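# Stand the dark plate upright in the blue rack

## Task

Place the dark plate upright on its edge in an unoccupied row of the blue rack, lowered all the way so it sits between the pegs.

## Robot and tools

Robot: two arms, left_arm and right_arm, each ending in a five-finger hand. right_arm has a right hand; left_arm has a mirrored left hand. Calibrated bases in the scene frame: left_arm at (+0.054, +0.238, 0) m, right_arm at (-0.010, -0.344, 0) m, both turned very slightly about z. A fixed two-camera stand sits behind the arms. Loose objects may get a brief nudge at random moments.

Frames. The scene frame has its origin at table-top height halfway between the nominal bases, +z up, +x away over the table, and left_arm on the +y side (arm names do not match image sides). Reported hand poses are in the scene frame. Offsets you command are along the axes of that arm's current Hand target. The hand point sits 0.05 m in front of the palm and 0.15 m from the wrist face along the fingers; its +z runs along straight fingers, +y out of the palm, +x across the palm away from the thumb on the right hand (toward the thumb on the left). Straight fingers end 0.06-0.07 m past the point, 0.06 m behind it along -y. A wrist bracket on the little-finger side can strike objects.

The row. Every moving argument is built from rows of 28 numbers, each in [-1, 1], always covering both arms even if one is idle. Order: left dx, dy, dz, rx, ry, rz; left little, ring, middle, index, thumb_bend, thumb_turn; left force_limit, speed; then the same 14 for the right arm. dx..rz are offsets, not poses: they count from the arm's Hand target as it stood when the action or move began, along that target's axes; 1.0 equals 0.6 m or 180 degrees, and rx, ry, rz form one rotation vector. Repeating an offset moves the arm further. All-zero pose numbers re-request the current Hand target. Finger and thumb numbers are absolute targets: +1 open/straight, -1 closed; thumb_turn -1 puts the thumb opposite the fingers, +1 beside the palm. force_limit maps -1..+1 to about 0..10 N at the fingertip (0..15 N for the two thumb motors). speed rises linearly from near zero at -1 to full at +0.48 and stays full above; full travel takes 0.49 s. No number means 'unchanged': to keep a hand as is, resend its last executed eight numbers (or, if none yet, its hand_measured plus hand_force_limit and hand_speed).

Tools.
execute_actions(actions, cameras): actions is a list of actions; each action is up to 15 rows, one per 1/30 s step, the last row held if fewer. Every row of one action counts from the same start pose. cameras: list of names, ["all"], or []; default shows all only when actions is empty.
move(target, speed, blend, blocking, cameras): target is one 28-number row or up to 15 rows, all offsets from the same starting Hand targets. Hand points travel in straight lines, all ending together, capped at 10 s total. speed in m/s, 0.002 to 4.3, default 0.25 (turn rate twice that in rad/s), one value or one per target. blend in metres rounds corners; 0 stops at each. blocking=false returns after about 0.5 s while motion continues. Moves do not avoid obstacles or the other arm; faster means more lag, overshoot and harder contact. Avoid paths near an arm's own base.
wait(seconds 0-10, cameras): lets time pass holding the last command.
stop(cameras): brakes a running move.
zoom_image(camera, region [x0,y0,x1,y1], at most 504x504 px) for cam_high, cam_left_wrist or cam_right_wrist, from the newest images.
show_instructions(): shows reference pages.
finished_scene(scene): ends the current scene, given its number; irreversible.

Results. Per arm: end_effector_position (m) and end_effector_quat_wxyz in the scene frame, Hand target (the last commanded pose after clipping, base for next offsets), joint positions, velocities (omitted when all within noise), torques (include arm weight; numbers 3 and 4 wrap at ±28 N m). hand_measured, hand_stopped_by (moving, target, force, stalled, fault) and hand_load_n (positive pushes the finger open; near 0 after a lost grip) each list six values in motor order. Action calls also list positions at some steps. A move adds a 'move:' line: done, off_target, moving, held, fault, plus limits such as paced or held; done or off_target says nothing about contact. MOTOR HOT and OVER-TEMPERATURE FAULT lines warn of heating.

Behaviour. Arms follow loosely and often rest 1-3 cm (up to 5 cm) short, usually low; send the remaining gap as an offset. Orientation commands are clipped to 40 degrees from the measured one per step. A blocked arm keeps pushing until you command it back past the hand point. A grip fits objects about 0.035-0.065 m thick with the thumb turned in front, handles down to 0.025 m. For gentle closing use speed -0.94 or lower; to squeeze harder raise force_limit and send a more closed target.

Avoid: dropping or releasing a moving plate, fast contact with the rack or table, pressing beyond reach, anything leaving the table, excess finger force, contact between the two hands, and long stretched-out holds that heat motors. The plate must stay in place after the robot lets go.

Cameras: cam_high (fixed, 672x504), cam_left_wrist and cam_right_wrist (fisheye, 672x504).

Each tool is called as a command line: name --argument value for each argument, lists and objects as JSON in quotes; but a table of rows of numbers goes row by row, as --pt "numbers of a row", without its own name.

Reference images:

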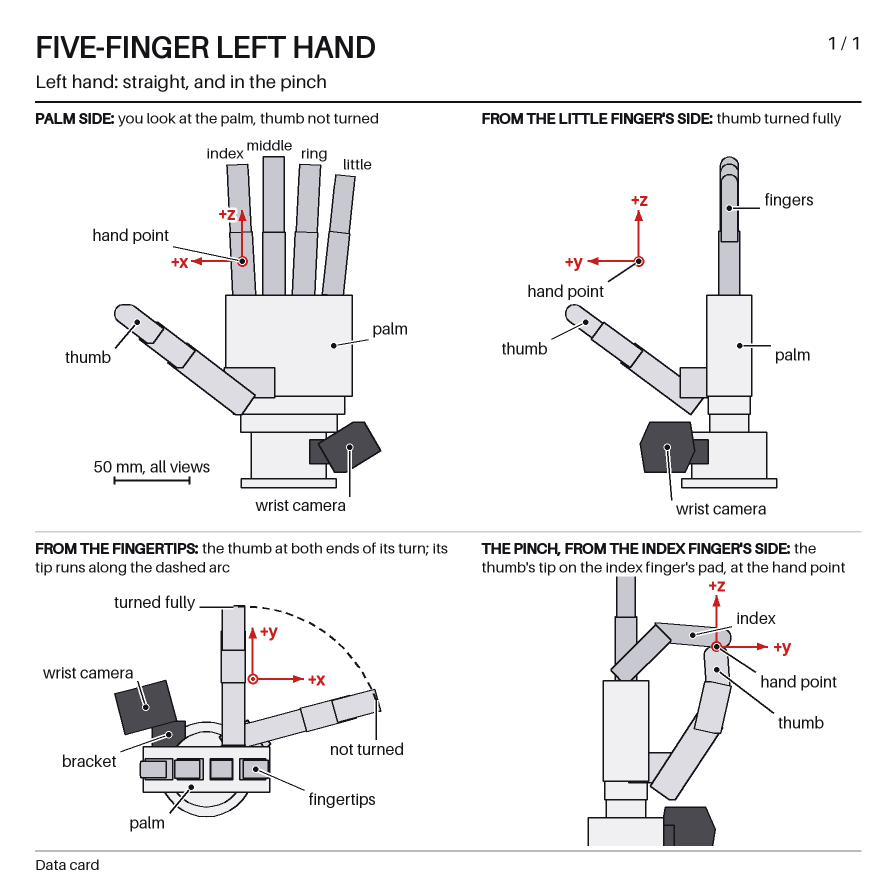

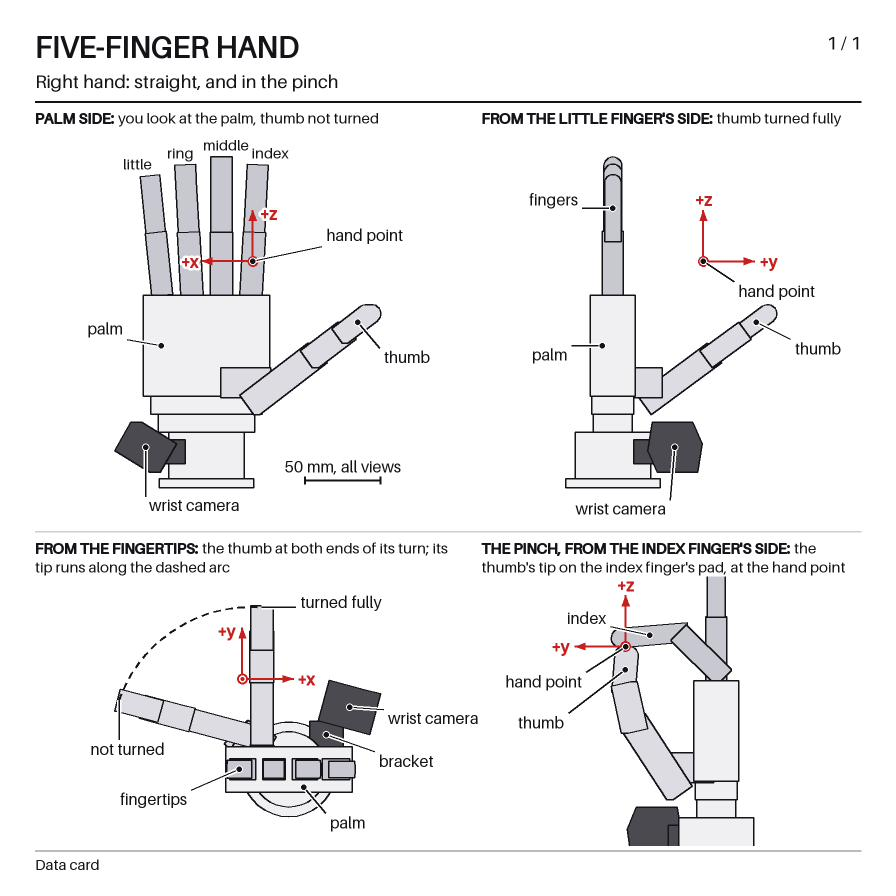

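## Session

execute_actions --actions '[]'

Scene clock: 0.00 s.
left_arm: end_effector_position=(+0.6137, +0.4339, +0.1977) hand_measured=(+1.000, +1.000, +1.000, +1.000, +1.000, +1.000) hand_load_n=(+0.0, +0.0, -0.5, +0.0, +0.0, +0.0) hand_stopped_by=(target, target, target, target, target, target) hand_force_limit=0.00 hand_speed=-0.80 end_effector_quat_wxyz=(+0.166, +0.901, +0.383, +0.119) | right_arm: end_effector_position=(+0.5895, -0.3938, +0.2454) hand_measured=(+1.000, +1.000, +1.000, +1.000, +1.000, +1.000) hand_load_n=(-0.5, +0.0, +0.0, +0.0, +0.0, +0.0) hand_stopped_by=(target, target, target, target, target, target) hand_force_limit=0.00 hand_speed=-0.80 end_effector_quat_wxyz=(-0.173, +0.968, -0.082, +0.163)
Joint positions: left_arm=[0.536 1.635 1.418 -1.15 0.359 -1.884] | right_arm=[-0.086 1.777 1.858 -1.317 -0.35 -1.448]
Joint velocities: within noise
Joint torques (N m): no reading
Heat: left arm: hottest waist 35 °C; right arm: hottest shoulder 34 °C.
Hand target: left_arm +0.6202, +0.4377, +0.2095; +0.164, +0.900, +0.380, +0.132 | right_arm +0.5963, -0.3944, +0.2626; -0.173, +0.965, -0.078, +0.182

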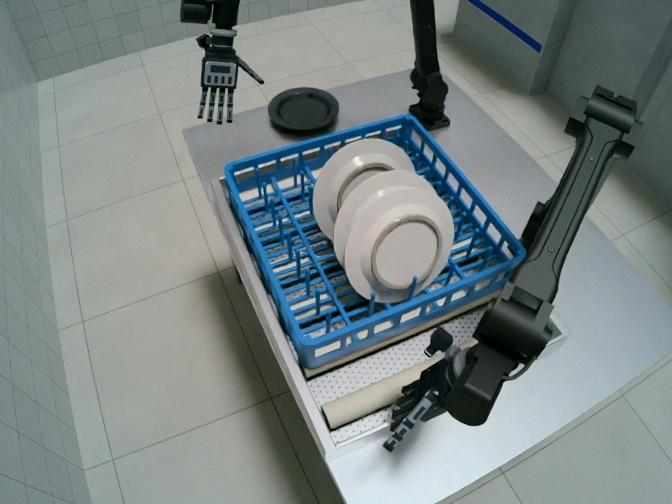

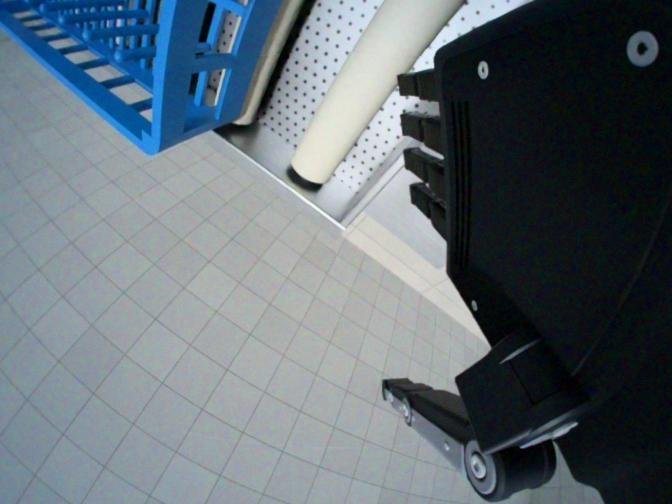

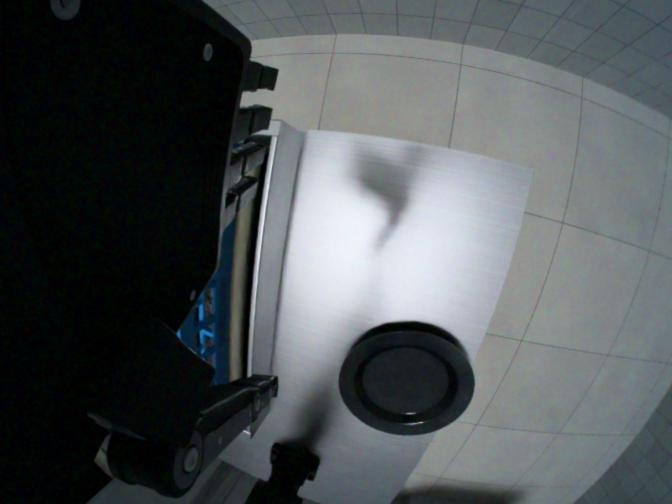

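zoom_image --camera "cam_high" --region '[180, 60, 560, 460]'

zoom_image --camera "cam_high" --region '[220, 80, 400, 260]'

zoom_image --camera "cam_high" --region '[250, 200, 450, 370]'

zoom_image --camera "cam_right_wrist" --region '[180, 100, 550, 504]'

Scaled by 1.260 from the camera's 672x504 image, which has a finer 960x720 frame.

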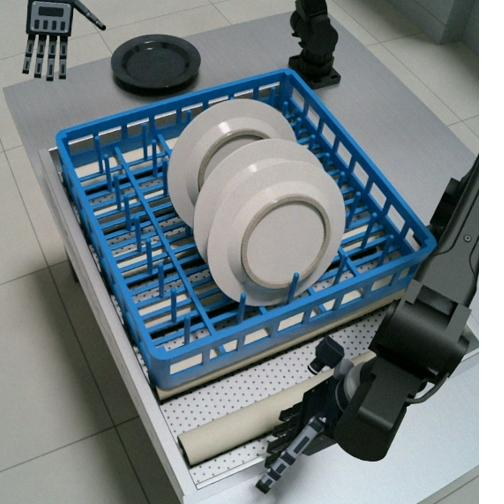

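Scaled by 2.800 from the camera's 672x504 image, which has a finer 960x720 frame.

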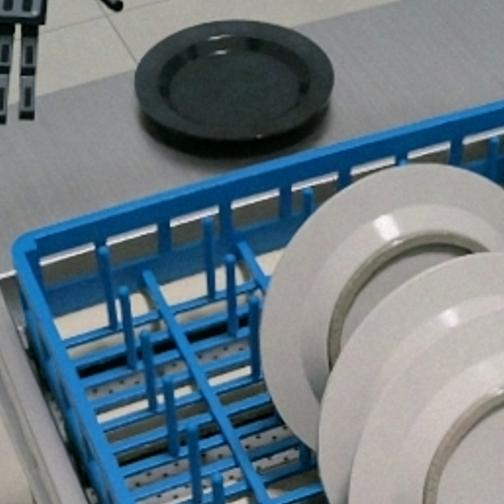

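Scaled by 2.520 from the camera's 672x504 image, which has a finer 960x720 frame.

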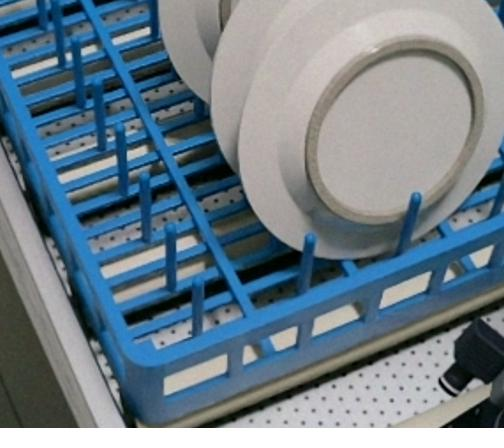

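Scaled by 1.248 from the camera's 672x504 image, which has a finer 960x720 frame.

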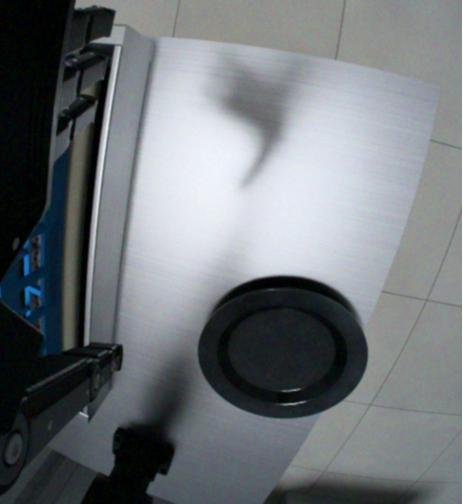

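move --target '[0,0,0,0,0,0, 1,1,1,1,1,1,0,-0.8, -0.4394,0.0228,-0.0522,-0.1115,-0.1172,-0.0503, 1,1,1,1,1,1,0,-0.8]' --cameras '["all"]'

Scene clock: 8.03 s.
left_arm: end_effector_position=(+0.6137, +0.4339, +0.1977) hand_measured=(+1.000, +1.000, +1.000, +1.000, +1.000, +1.000) hand_load_n=(+0.0, +0.0, +0.0, +0.0, -0.5, +0.0) hand_stopped_by=(target, target, target, target, target, target) hand_force_limit=0.00 hand_speed=-0.80 end_effector_quat_wxyz=(+0.166, +0.901, +0.383, +0.119) | right_arm: end_effector_position=(+0.3436, -0.3633, +0.1945) hand_measured=(+1.000, +1.000, +1.000, +1.000, +1.000, +1.000) hand_load_n=(+0.0, +0.5, +0.0, +0.0, +0.0, +0.0) hand_stopped_by=(target, target, target, target, target, target) hand_force_limit=0.00 hand_speed=-0.80 end_effector_quat_wxyz=(-0.002, +1.000, +0.001, -0.003)
Joint positions: left_arm=[0.536 1.635 1.418 -1.15 0.359 -1.884] | right_arm=[0.124 1.362 1.224 -1.44 -0.004 -1.468]
Joint torques (N m): left_arm=[0.56 -11.05 9.35 0.91 0.34 0.11] | right_arm=[2.55 -9.7 7.43 0.2 0.21 0.06]
Heat: left arm: hottest waist 35 °C; right arm: hottest shoulder 34 °C.
Hand target: left_arm +0.6202, +0.4377, +0.2095; +0.164, +0.900, +0.380, +0.132 | right_arm +0.3402, -0.3604, +0.1996; +0.000, +1.000, +0.000, +0.000
Off the commanded pose: left_arm 0.014 m, 2 deg | right_arm 0.007 m, 0 deg.
move: off_target (left_arm)
camera_calibration:
cam_right_wrist: T_world_to_cam=[[0.303852, -0.952671, 0.00961976, -0.453873], [-0.818856, -0.255984, 0.513758, 0.0888242], [-0.486979, -0.163983, -0.857881, 0.387746], [0, 0, 0, 1]] pos_world=[0.399469, -0.34607, 0.291372]

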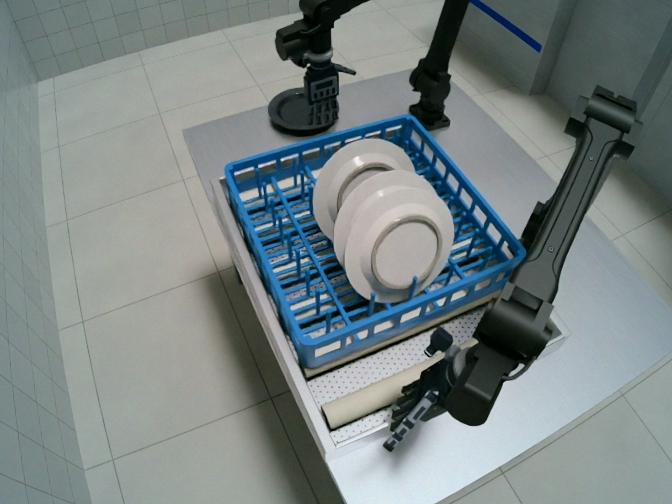

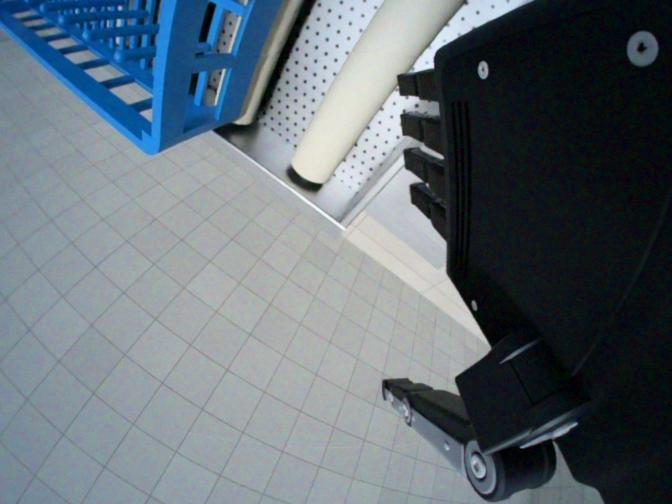

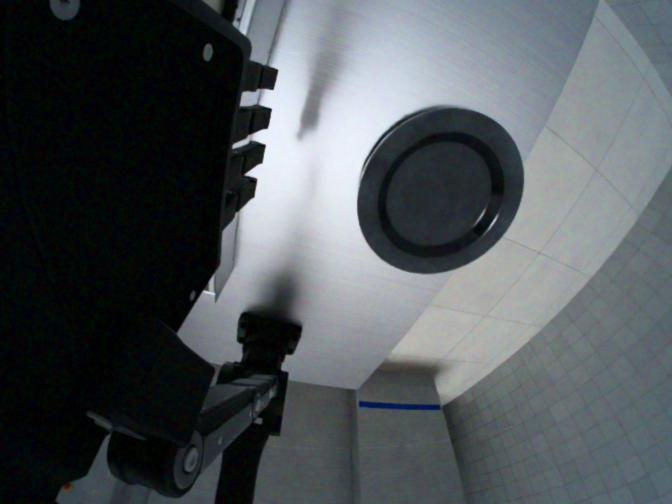

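zoom_image --camera "cam_right_wrist" --region '[340, 90, 540, 290]'

Scaled by 2.520 from the camera's 672x504 image, which has a finer 960x720 frame.

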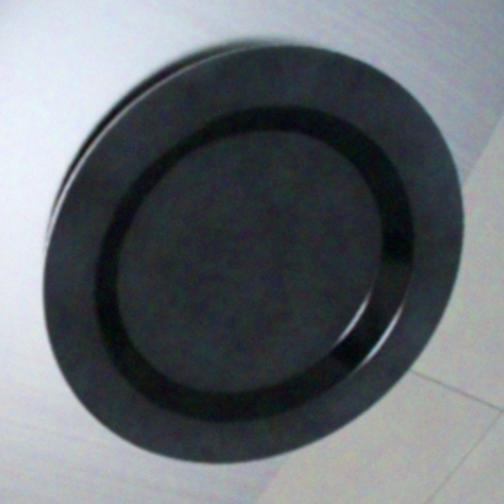

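move --target '[0,0,0,0,0,0, 1,1,1,1,1,1,0,-0.8, 0,0,0,0,0,0, 0,0,0,0,1,-1,-0.4,-0.2]' --cameras '["cam_high","cam_right_wrist"]'

Scene clock: 11.53 s.
left_arm: end_effector_position=(+0.6137, +0.4339, +0.1977) hand_measured=(+1.000, +1.000, +1.000, +1.000, +1.000, +1.000) hand_load_n=(+0.0, +0.0, +0.0, +0.0, +0.0, +0.0) hand_stopped_by=(target, target, target, target, target, target) hand_force_limit=0.00 hand_speed=-0.80 end_effector_quat_wxyz=(+0.166, +0.901, +0.383, +0.119) | right_arm: end_effector_position=(+0.3435, -0.3634, +0.1946) hand_measured=(+0.000, +0.000, +0.000, +0.000, +1.000, -1.000) hand_load_n=(+0.0, +0.0, +0.0, +0.0, +0.0, +0.0) hand_stopped_by=(target, target, target, target, target, target) hand_force_limit=-0.40 hand_speed=-0.20 end_effector_quat_wxyz=(-0.001, +1.000, +0.000, -0.003)
Joint positions: left_arm=[0.536 1.635 1.418 -1.15 0.359 -1.884] | right_arm=[0.124 1.362 1.224 -1.44 -0.003 -1.466]
Joint torques (N m): left_arm=[0.5 -11.05 9.31 0.94 0.34 0.1] | right_arm=[2.55 -9.64 7.41 0.18 0.19 0.03]
Heat: left arm: hottest waist 35 °C; right arm: hottest shoulder 35 °C.
Hand target: left_arm +0.6202, +0.4377, +0.2095; +0.164, +0.900, +0.380, +0.132 | right_arm +0.3402, -0.3605, +0.1996; +0.000, +1.000, +0.000, +0.000
Off the commanded pose: left_arm 0.014 m, 2 deg | right_arm 0.007 m, 0 deg.
move: off_target (left_arm)
camera_calibration:
cam_right_wrist: T_world_to_cam=[[0.301692, -0.953345, 0.0107055, -0.45372], [-0.819539, -0.253578, 0.513861, 0.0897681], [-0.487173, -0.163801, -0.857806, 0.387783], [0, 0, 0, 1]] pos_world=[0.399369, -0.346269, 0.291372]
Images, in order (width x height): cam_high 672x504, cam_right_wrist 672x504.

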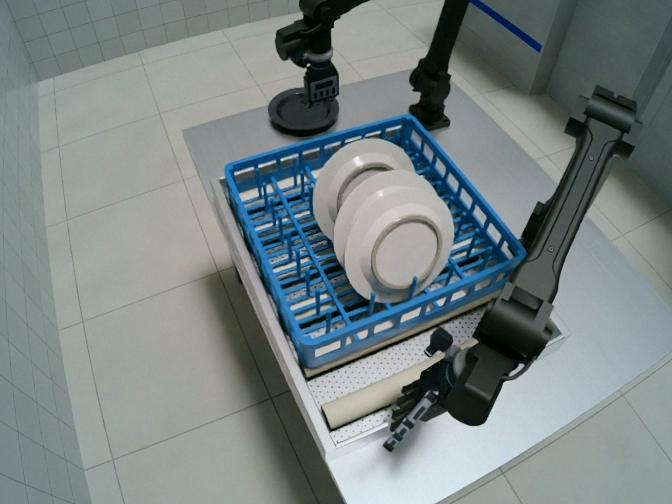

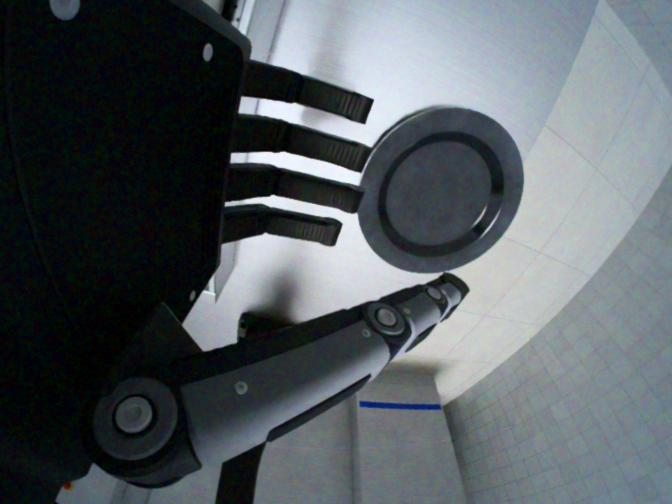

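move --target '[0,0,0,0,0,0, 1,1,1,1,1,1,0,-0.8, -0.005,0,0.2333,0,0,0, 0,0,0,0,1,-1,-0.4,-0.2]' --cameras '["cam_high","cam_right_wrist"]' --speed 0.15

Scene clock: 13.63 s.
left_arm: end_effector_position=(+0.6137, +0.4339, +0.1977) hand_measured=(+1.000, +1.000, +1.000, +1.000, +1.000, +1.000) hand_load_n=(+0.0, +0.0, -0.5, +0.0, +0.0, +0.0) hand_stopped_by=(target, target, target, target, target, target) hand_force_limit=0.00 hand_speed=-0.80 end_effector_quat_wxyz=(+0.166, +0.901, +0.383, +0.119) | right_arm: end_effector_position=(+0.3338, -0.3644, +0.0599) hand_measured=(+0.000, +0.000, +0.000, +0.000, +1.000, -1.000) hand_load_n=(+0.0, +0.0, +0.0, +0.0, +0.0, +0.0) hand_stopped_by=(target, target, target, target, target, target) hand_force_limit=-0.40 hand_speed=-0.20 end_effector_quat_wxyz=(-0.001, +1.000, +0.000, -0.005)
Joint positions: left_arm=[0.536 1.635 1.418 -1.15 0.359 -1.884] | right_arm=[0.124 1.457 0.946 -1.07 -0.003 -1.466]
Joint torques (N m): left_arm=[0.56 -11.11 9.33 0.9 0.34 0.11] | right_arm=[2.67 -8.7 6.64 0.81 0.19 0.03]
Heat: left arm: hottest waist 35 °C; right arm: hottest shoulder 35 °C.
Hand target: left_arm +0.6202, +0.4377, +0.2095; +0.164, +0.900, +0.380, +0.132 | right_arm +0.3373, -0.3605, +0.0597; +0.000, +1.000, +0.000, +0.000
Off the commanded pose: left_arm 0.014 m, 2 deg | right_arm 0.005 m, 1 deg.
move: off_target (left_arm)
camera_calibration:
cam_right_wrist: T_world_to_cam=[[0.301761, -0.953331, 0.00996667, -0.450327], [-0.817531, -0.253369, 0.517153, 0.15003], [-0.490493, -0.164205, -0.855835, 0.268132], [0, 0, 0, 1]] pos_world=[0.390062, -0.34727, 0.156377]
Images, in order (width x height): cam_high 672x504, cam_right_wrist 672x504.

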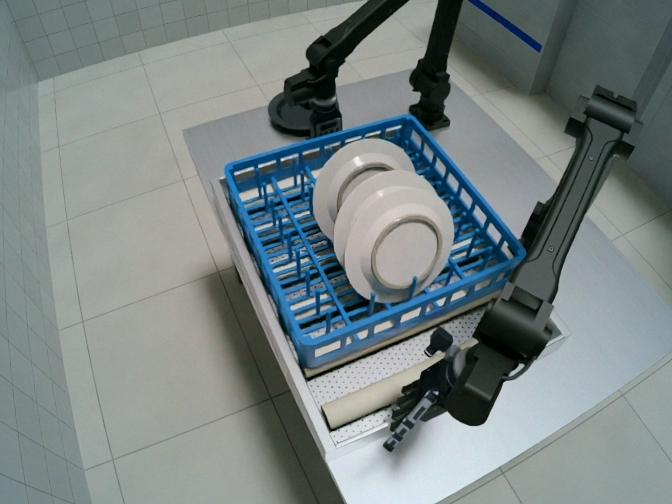

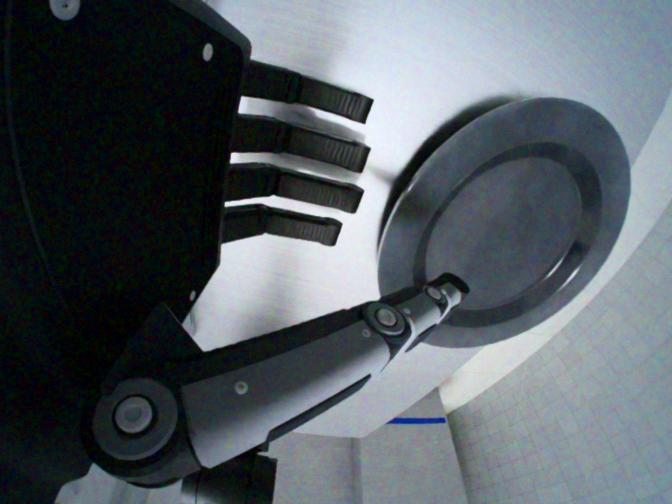

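zoom_image --camera "cam_right_wrist" --region '[230, 60, 480, 310]'

Scaled by 2.016 from the camera's 672x504 image, which has a finer 960x720 frame.

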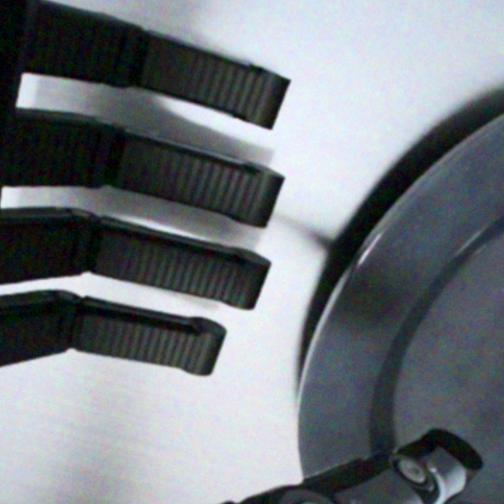

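move --target '[0,0,0,0,0,0, 1,1,1,1,1,1,0,-0.8, 0,0,0.05,0,0,0, 0,0,0,0,1,-1,-0.4,-0.2]' --cameras '["cam_right_wrist"]' --speed 0.05

Scene clock: 15.33 s.
left_arm: end_effector_position=(+0.6137, +0.4339, +0.1977) hand_measured=(+1.000, +1.000, +1.000, +1.000, +1.000, +1.000) hand_load_n=(+0.0, +0.0, +0.0, +0.0, +0.0, +0.0) hand_stopped_by=(target, target, target, target, target, target) hand_force_limit=0.00 hand_speed=-0.80 end_effector_quat_wxyz=(+0.166, +0.901, +0.383, +0.119) | right_arm: end_effector_position=(+0.3347, -0.3635, +0.0375) hand_measured=(+0.000, +0.000, +0.000, +0.000, +1.000, -1.000) hand_load_n=(+0.0, -1.5, -3.0, +0.0, +0.0, +0.0) hand_stopped_by=(target, target, target, target, target, target) hand_force_limit=-0.40 hand_speed=-0.20 end_effector_quat_wxyz=(+0.000, +1.000, -0.004, -0.002)
Joint positions: left_arm=[0.536 1.635 1.418 -1.15 0.359 -1.884] | right_arm=[0.127 1.489 0.913 -0.999 -0.001 -1.456]
Joint torques (N m): left_arm=[0.62 -10.81 9.29 0.88 0.34 0.1] | right_arm=[2.43 -7.82 5.79 1.54 0.11 -0.07]
Heat: left arm: hottest waist 35 °C; right arm: hottest shoulder 35 °C.
Hand target: left_arm +0.6202, +0.4377, +0.2095; +0.164, +0.900, +0.380, +0.132 | right_arm +0.3373, -0.3606, +0.0297; +0.000, +1.000, +0.000, +0.000
Off the commanded pose: left_arm 0.014 m, 2 deg | right_arm 0.009 m, 0 deg.
move: off_target (left_arm)
camera_calibration:
cam_right_wrist: T_world_to_cam=[[0.295085, -0.955375, 0.0135257, -0.44814], [-0.822685, -0.246851, 0.512107, 0.166827], [-0.485916, -0.162242, -0.858815, 0.248993], [0, 0, 0, 1]] pos_world=[0.390475, -0.346563, 0.134467]
Images, in order (width x height): cam_right_wrist 672x504.

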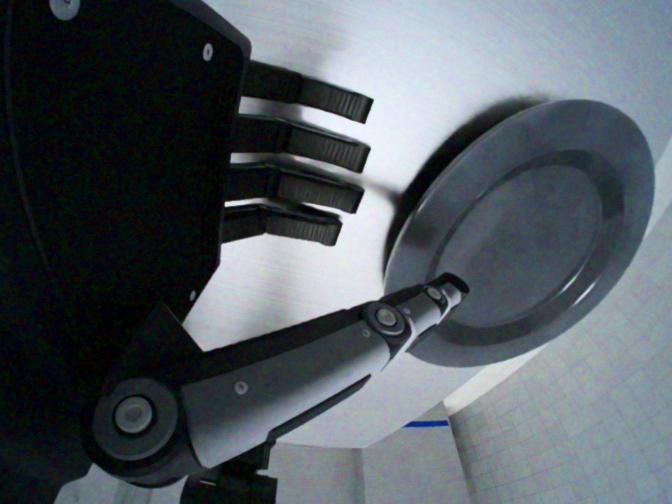

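move --pt "0 0 0 0 0 0 1 1 1 1 1 1 0 -0.8 0 0 -0.0133 0 0 0 0.1 -0.06 -0.12 0.0 1 -1 -0.4 -0.2" --pt "0 0 0 0 0 0 1 1 1 1 1 1 0 -0.8 0 0 0.003 0 0 0 0.1 -0.06 -0.12 0.0 1 -1 -0.4 -0.2" --cameras '["cam_right_wrist"]' --speed 0.05

Scene clock: 17.33 s.
left_arm: end_effector_position=(+0.6137, +0.4339, +0.1977) hand_measured=(+1.000, +1.000, +1.000, +1.000, +1.000, +1.000) hand_load_n=(+0.0, +0.0, +0.0, +0.0, +0.0, +0.5) hand_stopped_by=(target, target, target, target, target, target) hand_force_limit=0.00 hand_speed=-0.80 end_effector_quat_wxyz=(+0.166, +0.901, +0.383, +0.119) | right_arm: end_effector_position=(+0.3344, -0.3647, +0.0409) hand_measured=(+0.100, -0.060, -0.120, +0.000, +1.000, -1.000) hand_load_n=(-6.0, +0.0, +0.0, +0.0, +0.0, +0.0) hand_stopped_by=(target, target, target, target, target, target) hand_force_limit=-0.40 hand_speed=-0.20 end_effector_quat_wxyz=(+0.004, +1.000, -0.008, +0.003)
Joint positions: left_arm=[0.536 1.635 1.418 -1.15 0.359 -1.884] | right_arm=[0.127 1.478 0.912 -0.999 0.008 -1.446]
Joint torques (N m): left_arm=[0.56 -11.05 9.33 0.95 0.34 0.11] | right_arm=[2.37 -6.77 5.7 1.63 -0.23 -0.18]
Heat: left arm: hottest waist 35 °C; right arm: hottest shoulder 35 °C.
Hand target: left_arm +0.6202, +0.4377, +0.2095; +0.164, +0.900, +0.380, +0.132 | right_arm +0.3371, -0.3606, +0.0277; +0.000, +1.000, +0.000, +0.000
Off the commanded pose: left_arm 0.014 m, 2 deg | right_arm 0.014 m, 1 deg.
move: off_target (left_arm, right_arm)
camera_calibration:
cam_right_wrist: T_world_to_cam=[[0.286202, -0.957883, 0.02343, -0.447579], [-0.829844, -0.235573, 0.505831, 0.171295], [-0.479007, -0.164213, -0.862314, 0.248531], [0, 0, 0, 1]] pos_world=[0.389294, -0.347563, 0.138153]
Images, in order (width x height): cam_right_wrist 672x504.

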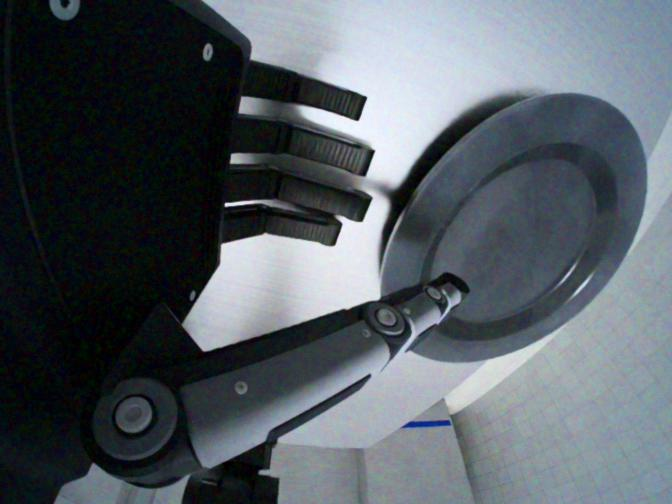

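move --pt "0 0 0 0 0 0 1 1 1 1 1 1 0 -0.8 0 0 -0.02 0 0 0 -0.03 -0.06 -0.1 0.05 1 -1 -0.4 -0.2" --pt "0 0 0 0 0 0 1 1 1 1 1 1 0 -0.8 0 0 -0.002 0 0 0 -0.03 -0.06 -0.1 0.05 1 -1 -0.4 -0.2" --cameras '["cam_right_wrist"]' --speed 0.05

Scene clock: 19.13 s.
left_arm: end_effector_position=(+0.6137, +0.4339, +0.1977) hand_measured=(+1.000, +1.000, +1.000, +1.000, +1.000, +1.000) hand_load_n=(+0.0, +0.0, +0.0, +0.0, +0.0, +0.0) hand_stopped_by=(target, target, target, target, target, target) hand_force_limit=0.00 hand_speed=-0.80 end_effector_quat_wxyz=(+0.166, +0.901, +0.383, +0.119) | right_arm: end_effector_position=(+0.3352, -0.3639, +0.0384) hand_measured=(-0.030, -0.060, -0.100, +0.048, +1.000, -1.000) hand_load_n=(+0.0, +0.0, +0.0, -5.0, +0.0, +0.0) hand_stopped_by=(target, target, target, target, target, target) hand_force_limit=-0.40 hand_speed=-0.20 end_effector_quat_wxyz=(+0.003, +1.000, -0.007, +0.003)
Joint positions: left_arm=[0.536 1.635 1.418 -1.15 0.359 -1.884] | right_arm=[0.129 1.484 0.91 -0.992 0.006 -1.448]
Joint torques (N m): left_arm=[0.67 -11.05 9.35 0.95 0.33 0.1] | right_arm=[2.26 -7.18 5.96 1.32 -0.16 -0.15]
Heat: left arm: hottest waist 35 °C; right arm: hottest shoulder 35 °C.
Hand target: left_arm +0.6202, +0.4377, +0.2095; +0.164, +0.900, +0.380, +0.132 | right_arm +0.3372, -0.3606, +0.0291; +0.000, +1.000, +0.000, +0.000
Off the commanded pose: left_arm 0.014 m, 2 deg | right_arm 0.010 m, 1 deg.
move: off_target (left_arm)
camera_calibration:
cam_right_wrist: T_world_to_cam=[[0.288733, -0.957166, 0.0216061, -0.447476], [-0.829298, -0.238757, 0.505232, 0.172126], [-0.478433, -0.163795, -0.862713, 0.246951], [0, 0, 0, 1]] pos_world=[0.390094, -0.346764, 0.135753]
Images, in order (width x height): cam_right_wrist 672x504.

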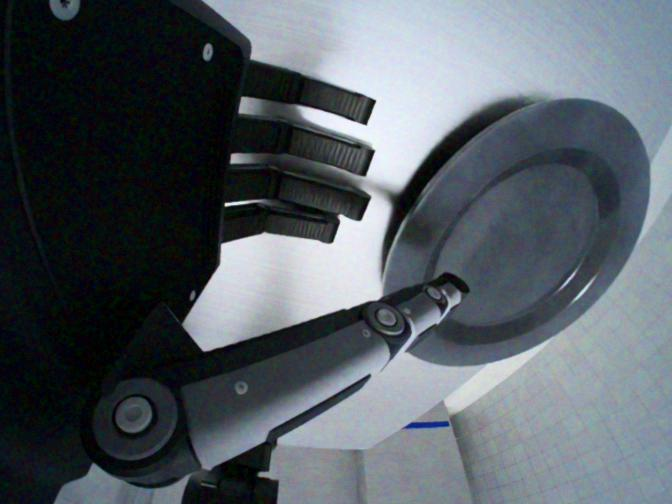

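move --pt "0 0 0 0 0 0 1 1 1 1 1 1 0 -0.8 0 0 -0.0117 0 0 0 -0.03 -0.06 -0.1 0.0 1 -1 -0.4 -0.2" --pt "0 0 0 0 0 0 1 1 1 1 1 1 0 -0.8 0 0.06 -0.0117 0 0 0 -0.03 -0.06 -0.1 0.0 1 -1 -0.4 -0.2" --cameras '["cam_right_wrist"]' --speed 0.05

Scene clock: 21.77 s.
left_arm: end_effector_position=(+0.6137, +0.4339, +0.1977) hand_measured=(+1.000, +1.000, +1.000, +1.000, +1.000, +1.000) hand_load_n=(+0.0, +0.0, +0.0, +0.0, +0.0, +0.0) hand_stopped_by=(target, target, target, target, target, target) hand_force_limit=0.00 hand_speed=-0.80 end_effector_quat_wxyz=(+0.166, +0.901, +0.383, +0.119) | right_arm: end_effector_position=(+0.3372, -0.3876, +0.0358) hand_measured=(-0.030, -0.060, -0.100, +0.000, +1.000, -1.000) hand_load_n=(+0.0, +0.0, +0.0, -2.5, +0.0, +0.0) hand_stopped_by=(target, target, target, target, target, target) hand_force_limit=-0.40 hand_speed=-0.20 end_effector_quat_wxyz=(-0.002, +1.000, +0.000, +0.001)
Joint positions: left_arm=[0.536 1.635 1.418 -1.15 0.359 -1.884] | right_arm=[0.062 1.488 0.909 -0.989 -0.004 -1.528]
Joint torques (N m): left_arm=[0.62 -11.16 9.35 0.9 0.34 0.1] | right_arm=[-0.21 -8.88 6.23 0.49 0.25 -0.3]
Heat: left arm: hottest waist 35 °C; right arm: hottest shoulder 35 °C.
Hand target: left_arm +0.6202, +0.4377, +0.2095; +0.164, +0.900, +0.380, +0.132 | right_arm +0.3372, -0.3966, +0.0361; +0.000, +1.000, +0.000, +0.000
Off the commanded pose: left_arm 0.014 m, 2 deg | right_arm 0.009 m, 0 deg.
move: off_target (left_arm)
camera_calibration:
cam_right_wrist: T_world_to_cam=[[0.301542, -0.953385, 0.0113922, -0.473193], [-0.823687, -0.254466, 0.506742, 0.16137], [-0.480221, -0.162188, -0.862023, 0.242967], [0, 0, 0, 1]] pos_world=[0.392284, -0.370665, 0.13306]
Images, in order (width x height): cam_right_wrist 672x504.

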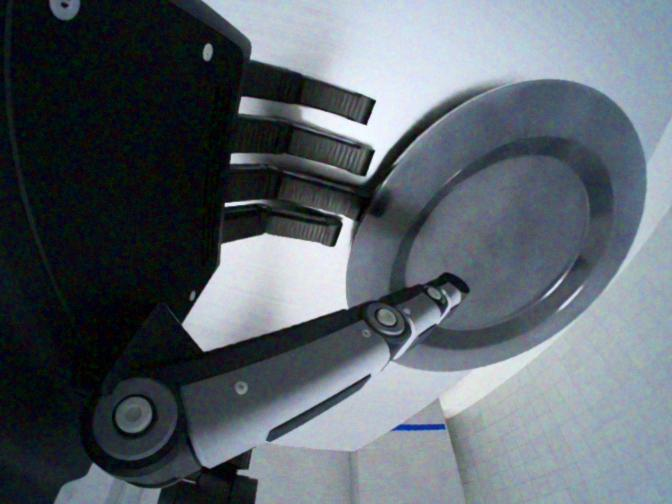

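zoom_image --camera "cam_right_wrist" --region '[260, 70, 460, 270]'

Scaled by 2.520 from the camera's 672x504 image, which has a finer 960x720 frame.

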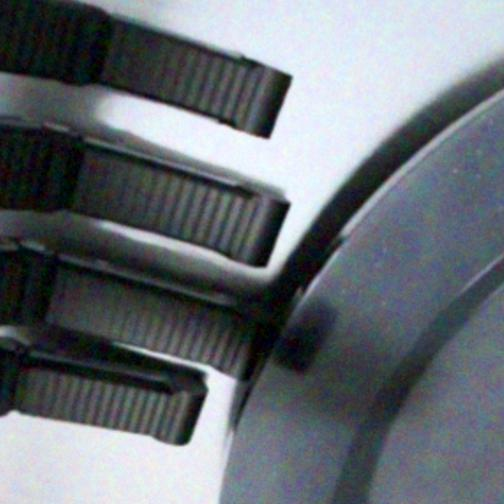

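move --target '[0,0,0,0,0,0, 1,1,1,1,1,1,0,-0.8, 0,0.0333,0,0,0,0, -0.03,-0.06,-0.1,0.0,1,-1,-0.4,-0.2]' --cameras '["cam_right_wrist"]' --speed 0.05

zoom_image --camera "cam_right_wrist" --region '[260, 70, 460, 270]'

Scene clock: 23.60 s.
left_arm: end_effector_position=(+0.6137, +0.4339, +0.1977) hand_measured=(+1.000, +1.000, +1.000, +1.000, +1.000, +1.000) hand_load_n=(+0.0, +0.0, +0.0, +0.0, +0.0, +0.0) hand_stopped_by=(target, target, target, target, target, target) hand_force_limit=0.00 hand_speed=-0.80 end_effector_quat_wxyz=(+0.166, +0.901, +0.383, +0.119) | right_arm: end_effector_position=(+0.3373, -0.4072, +0.0359) hand_measured=(-0.030, -0.060, -0.100, +0.000, +1.000, -1.000) hand_load_n=(+0.0, +0.0, +0.0, -2.5, +0.0, +0.0) hand_stopped_by=(target, target, target, target, target, target) hand_force_limit=-0.40 hand_speed=-0.20 end_effector_quat_wxyz=(-0.003, +1.000, +0.000, +0.001)
Joint positions: left_arm=[0.536 1.635 1.418 -1.15 0.359 -1.884] | right_arm=[0.009 1.488 0.909 -0.99 -0.005 -1.58]
Joint torques (N m): left_arm=[0.56 -10.99 9.32 0.92 0.33 0.11] | right_arm=[-0.38 -8.94 6.26 0.5 0.29 -0.31]
Heat: left arm: hottest waist 35 °C; right arm: hottest shoulder 35 °C.
Hand target: left_arm +0.6202, +0.4377, +0.2095; +0.164, +0.900, +0.380, +0.132 | right_arm +0.3372, -0.4166, +0.0361; +0.000, +1.000, +0.000, +0.000
Off the commanded pose: left_arm 0.014 m, 2 deg | right_arm 0.009 m, 0 deg.
move: off_target (left_arm)
camera_calibration:
cam_right_wrist: T_world_to_cam=[[0.301588, -0.953383, 0.0102947, -0.49181], [-0.823562, -0.25505, 0.506651, 0.156232], [-0.480407, -0.161278, -0.86209, 0.240407], [0, 0, 0, 1]] pos_world=[0.392484, -0.390263, 0.133161]
Images, in order (width x height): cam_right_wrist 672x504.

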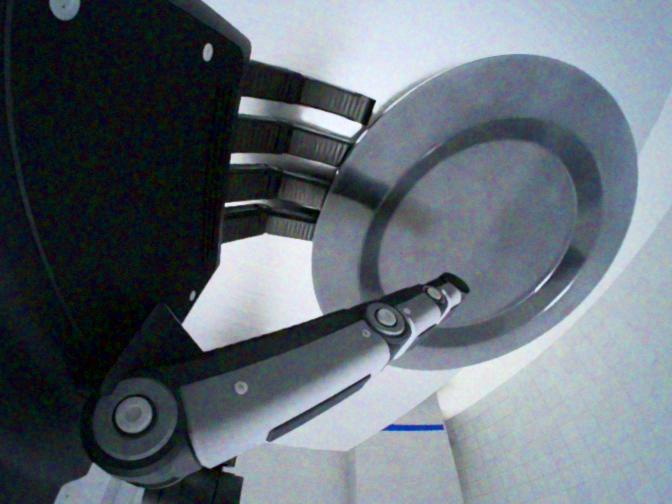

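Scaled by 2.520 from the camera's 672x504 image, which has a finer 960x720 frame.

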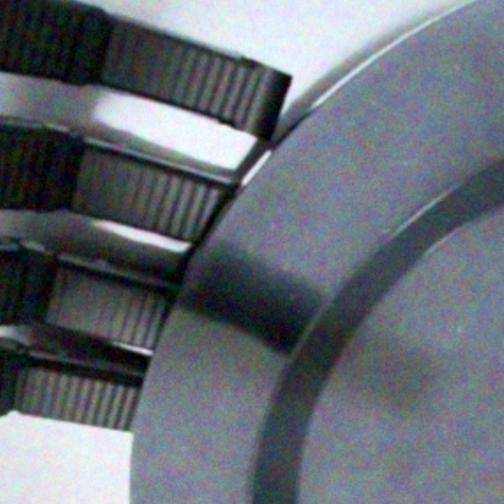

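move --target '[0,0,0,0,0,0, 1,1,1,1,1,1,0,-0.8, 0,0.01,0,0,0,0, -0.03,-0.06,-0.1,0.0,-0.05,-1,-0.2,-0.3]' --cameras '["cam_right_wrist"]' --speed 0.05

zoom_image --camera "cam_right_wrist" --region '[200, 70, 460, 330]'

Scene clock: 25.50 s.
left_arm: end_effector_position=(+0.6137, +0.4339, +0.1977) hand_measured=(+1.000, +1.000, +1.000, +1.000, +1.000, +1.000) hand_load_n=(+0.0, +0.0, +0.0, +0.0, +0.0, +0.0) hand_stopped_by=(target, target, target, target, target, target) hand_force_limit=0.00 hand_speed=-0.80 end_effector_quat_wxyz=(+0.166, +0.901, +0.383, +0.119) | right_arm: end_effector_position=(+0.3374, -0.4138, +0.0362) hand_measured=(-0.030, -0.060, -0.100, +0.000, -0.046, -1.000) hand_load_n=(+0.0, +0.0, +4.0, -0.5, +4.5, +1.0) hand_stopped_by=(target, target, target, target, target, target) hand_force_limit=-0.20 hand_speed=-0.30 end_effector_quat_wxyz=(-0.003, +1.000, +0.001, +0.001)
Joint positions: left_arm=[0.536 1.635 1.418 -1.15 0.359 -1.884] | right_arm=[-0.008 1.487 0.909 -0.991 -0.005 -1.601]
Joint torques (N m): left_arm=[0.5 -11.05 9.33 0.95 0.33 0.11] | right_arm=[-0.21 -8.76 6.31 0.5 0.28 -0.28]
Heat: left arm: hottest waist 35 °C; right arm: hottest shoulder 35 °C.
Hand target: left_arm +0.6202, +0.4377, +0.2095; +0.164, +0.900, +0.380, +0.132 | right_arm +0.3372, -0.4225, +0.0360; +0.000, +1.000, +0.000, +0.000
Off the commanded pose: left_arm 0.014 m, 2 deg | right_arm 0.009 m, 0 deg.
move: off_target (left_arm)
camera_calibration:
cam_right_wrist: T_world_to_cam=[[0.304528, -0.952446, 0.0104666, -0.498789], [-0.823034, -0.257588, 0.506225, 0.153182], [-0.479456, -0.162774, -0.862338, 0.238635], [0, 0, 0, 1]] pos_world=[0.392384, -0.396768, 0.13346]
Images, in order (width x height): cam_right_wrist 672x504.

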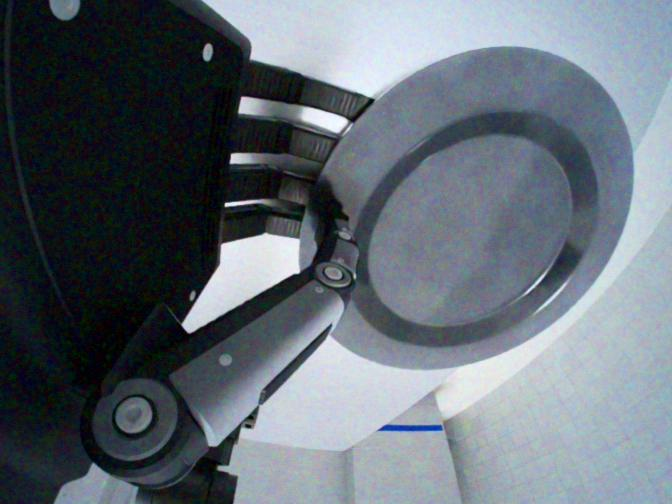

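Scaled by 1.938 from the camera's 672x504 image, which has a finer 960x720 frame.

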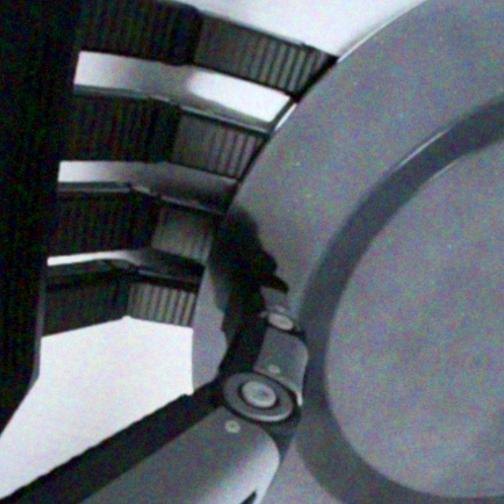

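move --target '[0,0,0,0,0,0, 1,1,1,1,1,1,0,-0.8, 0,0,0,0,0,0, -0.5,-0.5,-0.5,-0.5,-0.05,-1,0.2,-0.7]' --cameras '["cam_right_wrist"]' --speed 0.05

zoom_image --camera "cam_right_wrist" --region '[200, 70, 460, 330]'

Scene clock: 26.33 s.
left_arm: end_effector_position=(+0.6137, +0.4339, +0.1977) hand_measured=(+1.000, +1.000, +1.000, +1.000, +1.000, +1.000) hand_load_n=(+0.0, +0.0, +0.0, +0.0, +0.0, +0.0) hand_stopped_by=(target, target, target, target, target, target) hand_force_limit=0.00 hand_speed=-0.80 end_effector_quat_wxyz=(+0.166, +0.901, +0.383, +0.119) | right_arm: end_effector_position=(+0.3373, -0.4139, +0.0356) hand_measured=(-0.246, -0.164, -0.118, -0.132, -0.046, -1.000) hand_load_n=(+7.0, +3.0, +6.0, +10.0, +6.5, +1.0) hand_stopped_by=(force, force, force, force, target, target) hand_force_limit=0.20 hand_speed=-0.70 end_effector_quat_wxyz=(-0.005, +1.000, +0.003, +0.000)
Joint positions: left_arm=[0.536 1.635 1.418 -1.15 0.359 -1.884] | right_arm=[-0.011 1.487 0.908 -0.991 -0.011 -1.607]
Joint torques (N m): left_arm=[0.5 -10.99 9.37 0.88 0.33 0.11] | right_arm=[-0.09 -8.53 6.28 0.57 0.51 -0.16]
Heat: left arm: hottest waist 35 °C; right arm: hottest shoulder 35 °C.
Hand target: left_arm +0.6202, +0.4377, +0.2095; +0.164, +0.900, +0.380, +0.132 | right_arm +0.3371, -0.4226, +0.0360; +0.000, +1.000, +0.000, +0.000
Off the commanded pose: left_arm 0.014 m, 2 deg | right_arm 0.009 m, 1 deg.
move: off_target (left_arm)
camera_calibration:
cam_right_wrist: T_world_to_cam=[[0.307759, -0.951453, 0.00471635, -0.499331], [-0.82169, -0.26328, 0.50548, 0.150534], [-0.479698, -0.159441, -0.862826, 0.23956], [0, 0, 0, 1]] pos_world=[0.392282, -0.397262, 0.132962]
Images, in order (width x height): cam_right_wrist 672x504.

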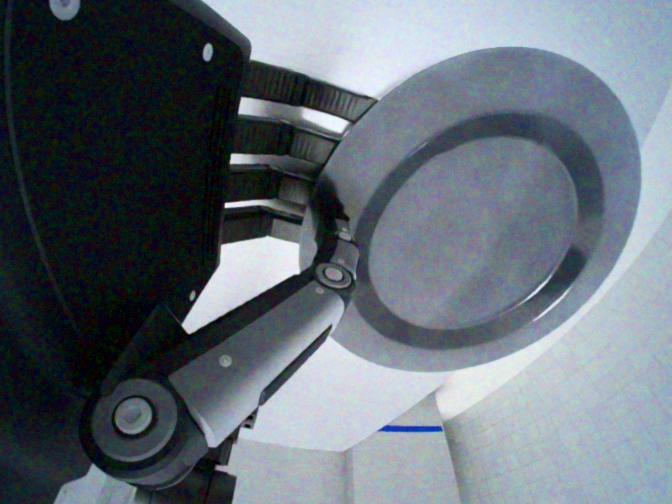

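Scaled by 1.938 from the camera's 672x504 image, which has a finer 960x720 frame.

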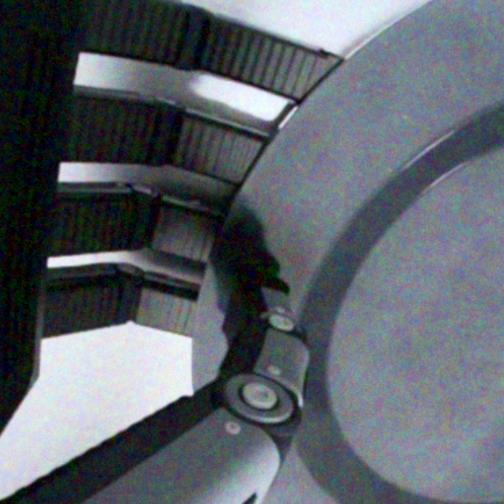

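move --pt "0 0 0 0 0 0 1 1 1 1 1 1 0 -0.8 0 0.01 -0.0843 0.0833 0 0 -0.5 -0.5 -0.5 -0.5 -0.05 -1 0.2 -0.7" --cameras '["all"]' --speed 0.06

Scene clock: 30.40 s.
left_arm: end_effector_position=(+0.6137, +0.4339, +0.1977) hand_measured=(+1.000, +1.000, +1.000, +1.000, +1.000, +1.000) hand_load_n=(+0.0, +0.0, +0.0, +0.0, +0.0, +0.0) hand_stopped_by=(target, target, target, target, target, target) hand_force_limit=0.00 hand_speed=-0.80 end_effector_quat_wxyz=(+0.166, +0.901, +0.383, +0.119) | right_arm: end_effector_position=(+0.3184, -0.4219, +0.0622) hand_measured=(-0.246, -0.164, -0.118, -0.132, -0.048, -1.000) hand_load_n=(+5.0, +0.5, +0.5, +10.0, +1.5, +1.0) hand_stopped_by=(force, force, force, force, target, target) hand_force_limit=0.20 hand_speed=-0.70 end_effector_quat_wxyz=(-0.134, +0.991, +0.006, -0.029)
Joint positions: left_arm=[0.536 1.635 1.418 -1.15 0.359 -1.884] | right_arm=[-0.168 1.459 0.975 -1.198 -0.251 -1.785]
Joint torques (N m): left_arm=[0.32 -11.05 9.32 0.91 0.32 0.11] | right_arm=[0.62 -10.7 10.21 -0.35 -0.38 -0.02]
Heat: left arm: hottest waist 35 °C; right arm: hottest shoulder 35 °C.
Hand target: left_arm +0.6202, +0.4377, +0.2095; +0.164, +0.900, +0.380, +0.132 | right_arm +0.3373, -0.4285, +0.0867; -0.130, +0.991, +0.000, +0.000
Off the commanded pose: left_arm 0.014 m, 2 deg | right_arm 0.031 m, 3 deg.
move: off_target (left_arm, right_arm)
camera_calibration:
cam_right_wrist: T_world_to_cam=[[0.306888, -0.91694, -0.255031, -0.470316], [-0.790192, -0.394834, 0.468724, 0.0562957], [-0.530487, 0.0576775, -0.845729, 0.358833], [0, 0, 0, 1]] pos_world=[0.379175, -0.429721, 0.157143]

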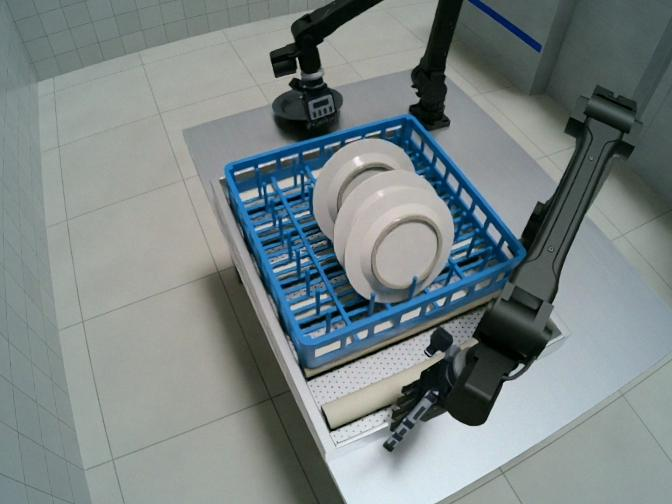

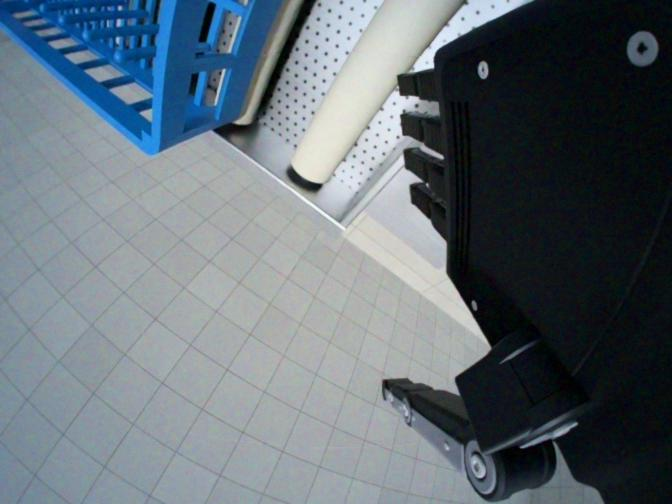

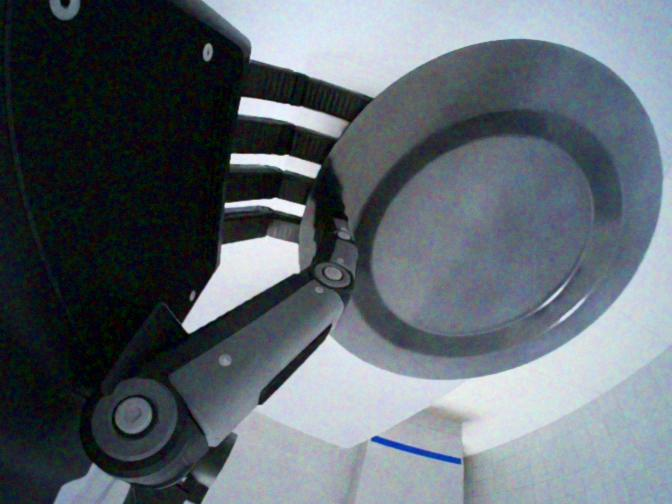

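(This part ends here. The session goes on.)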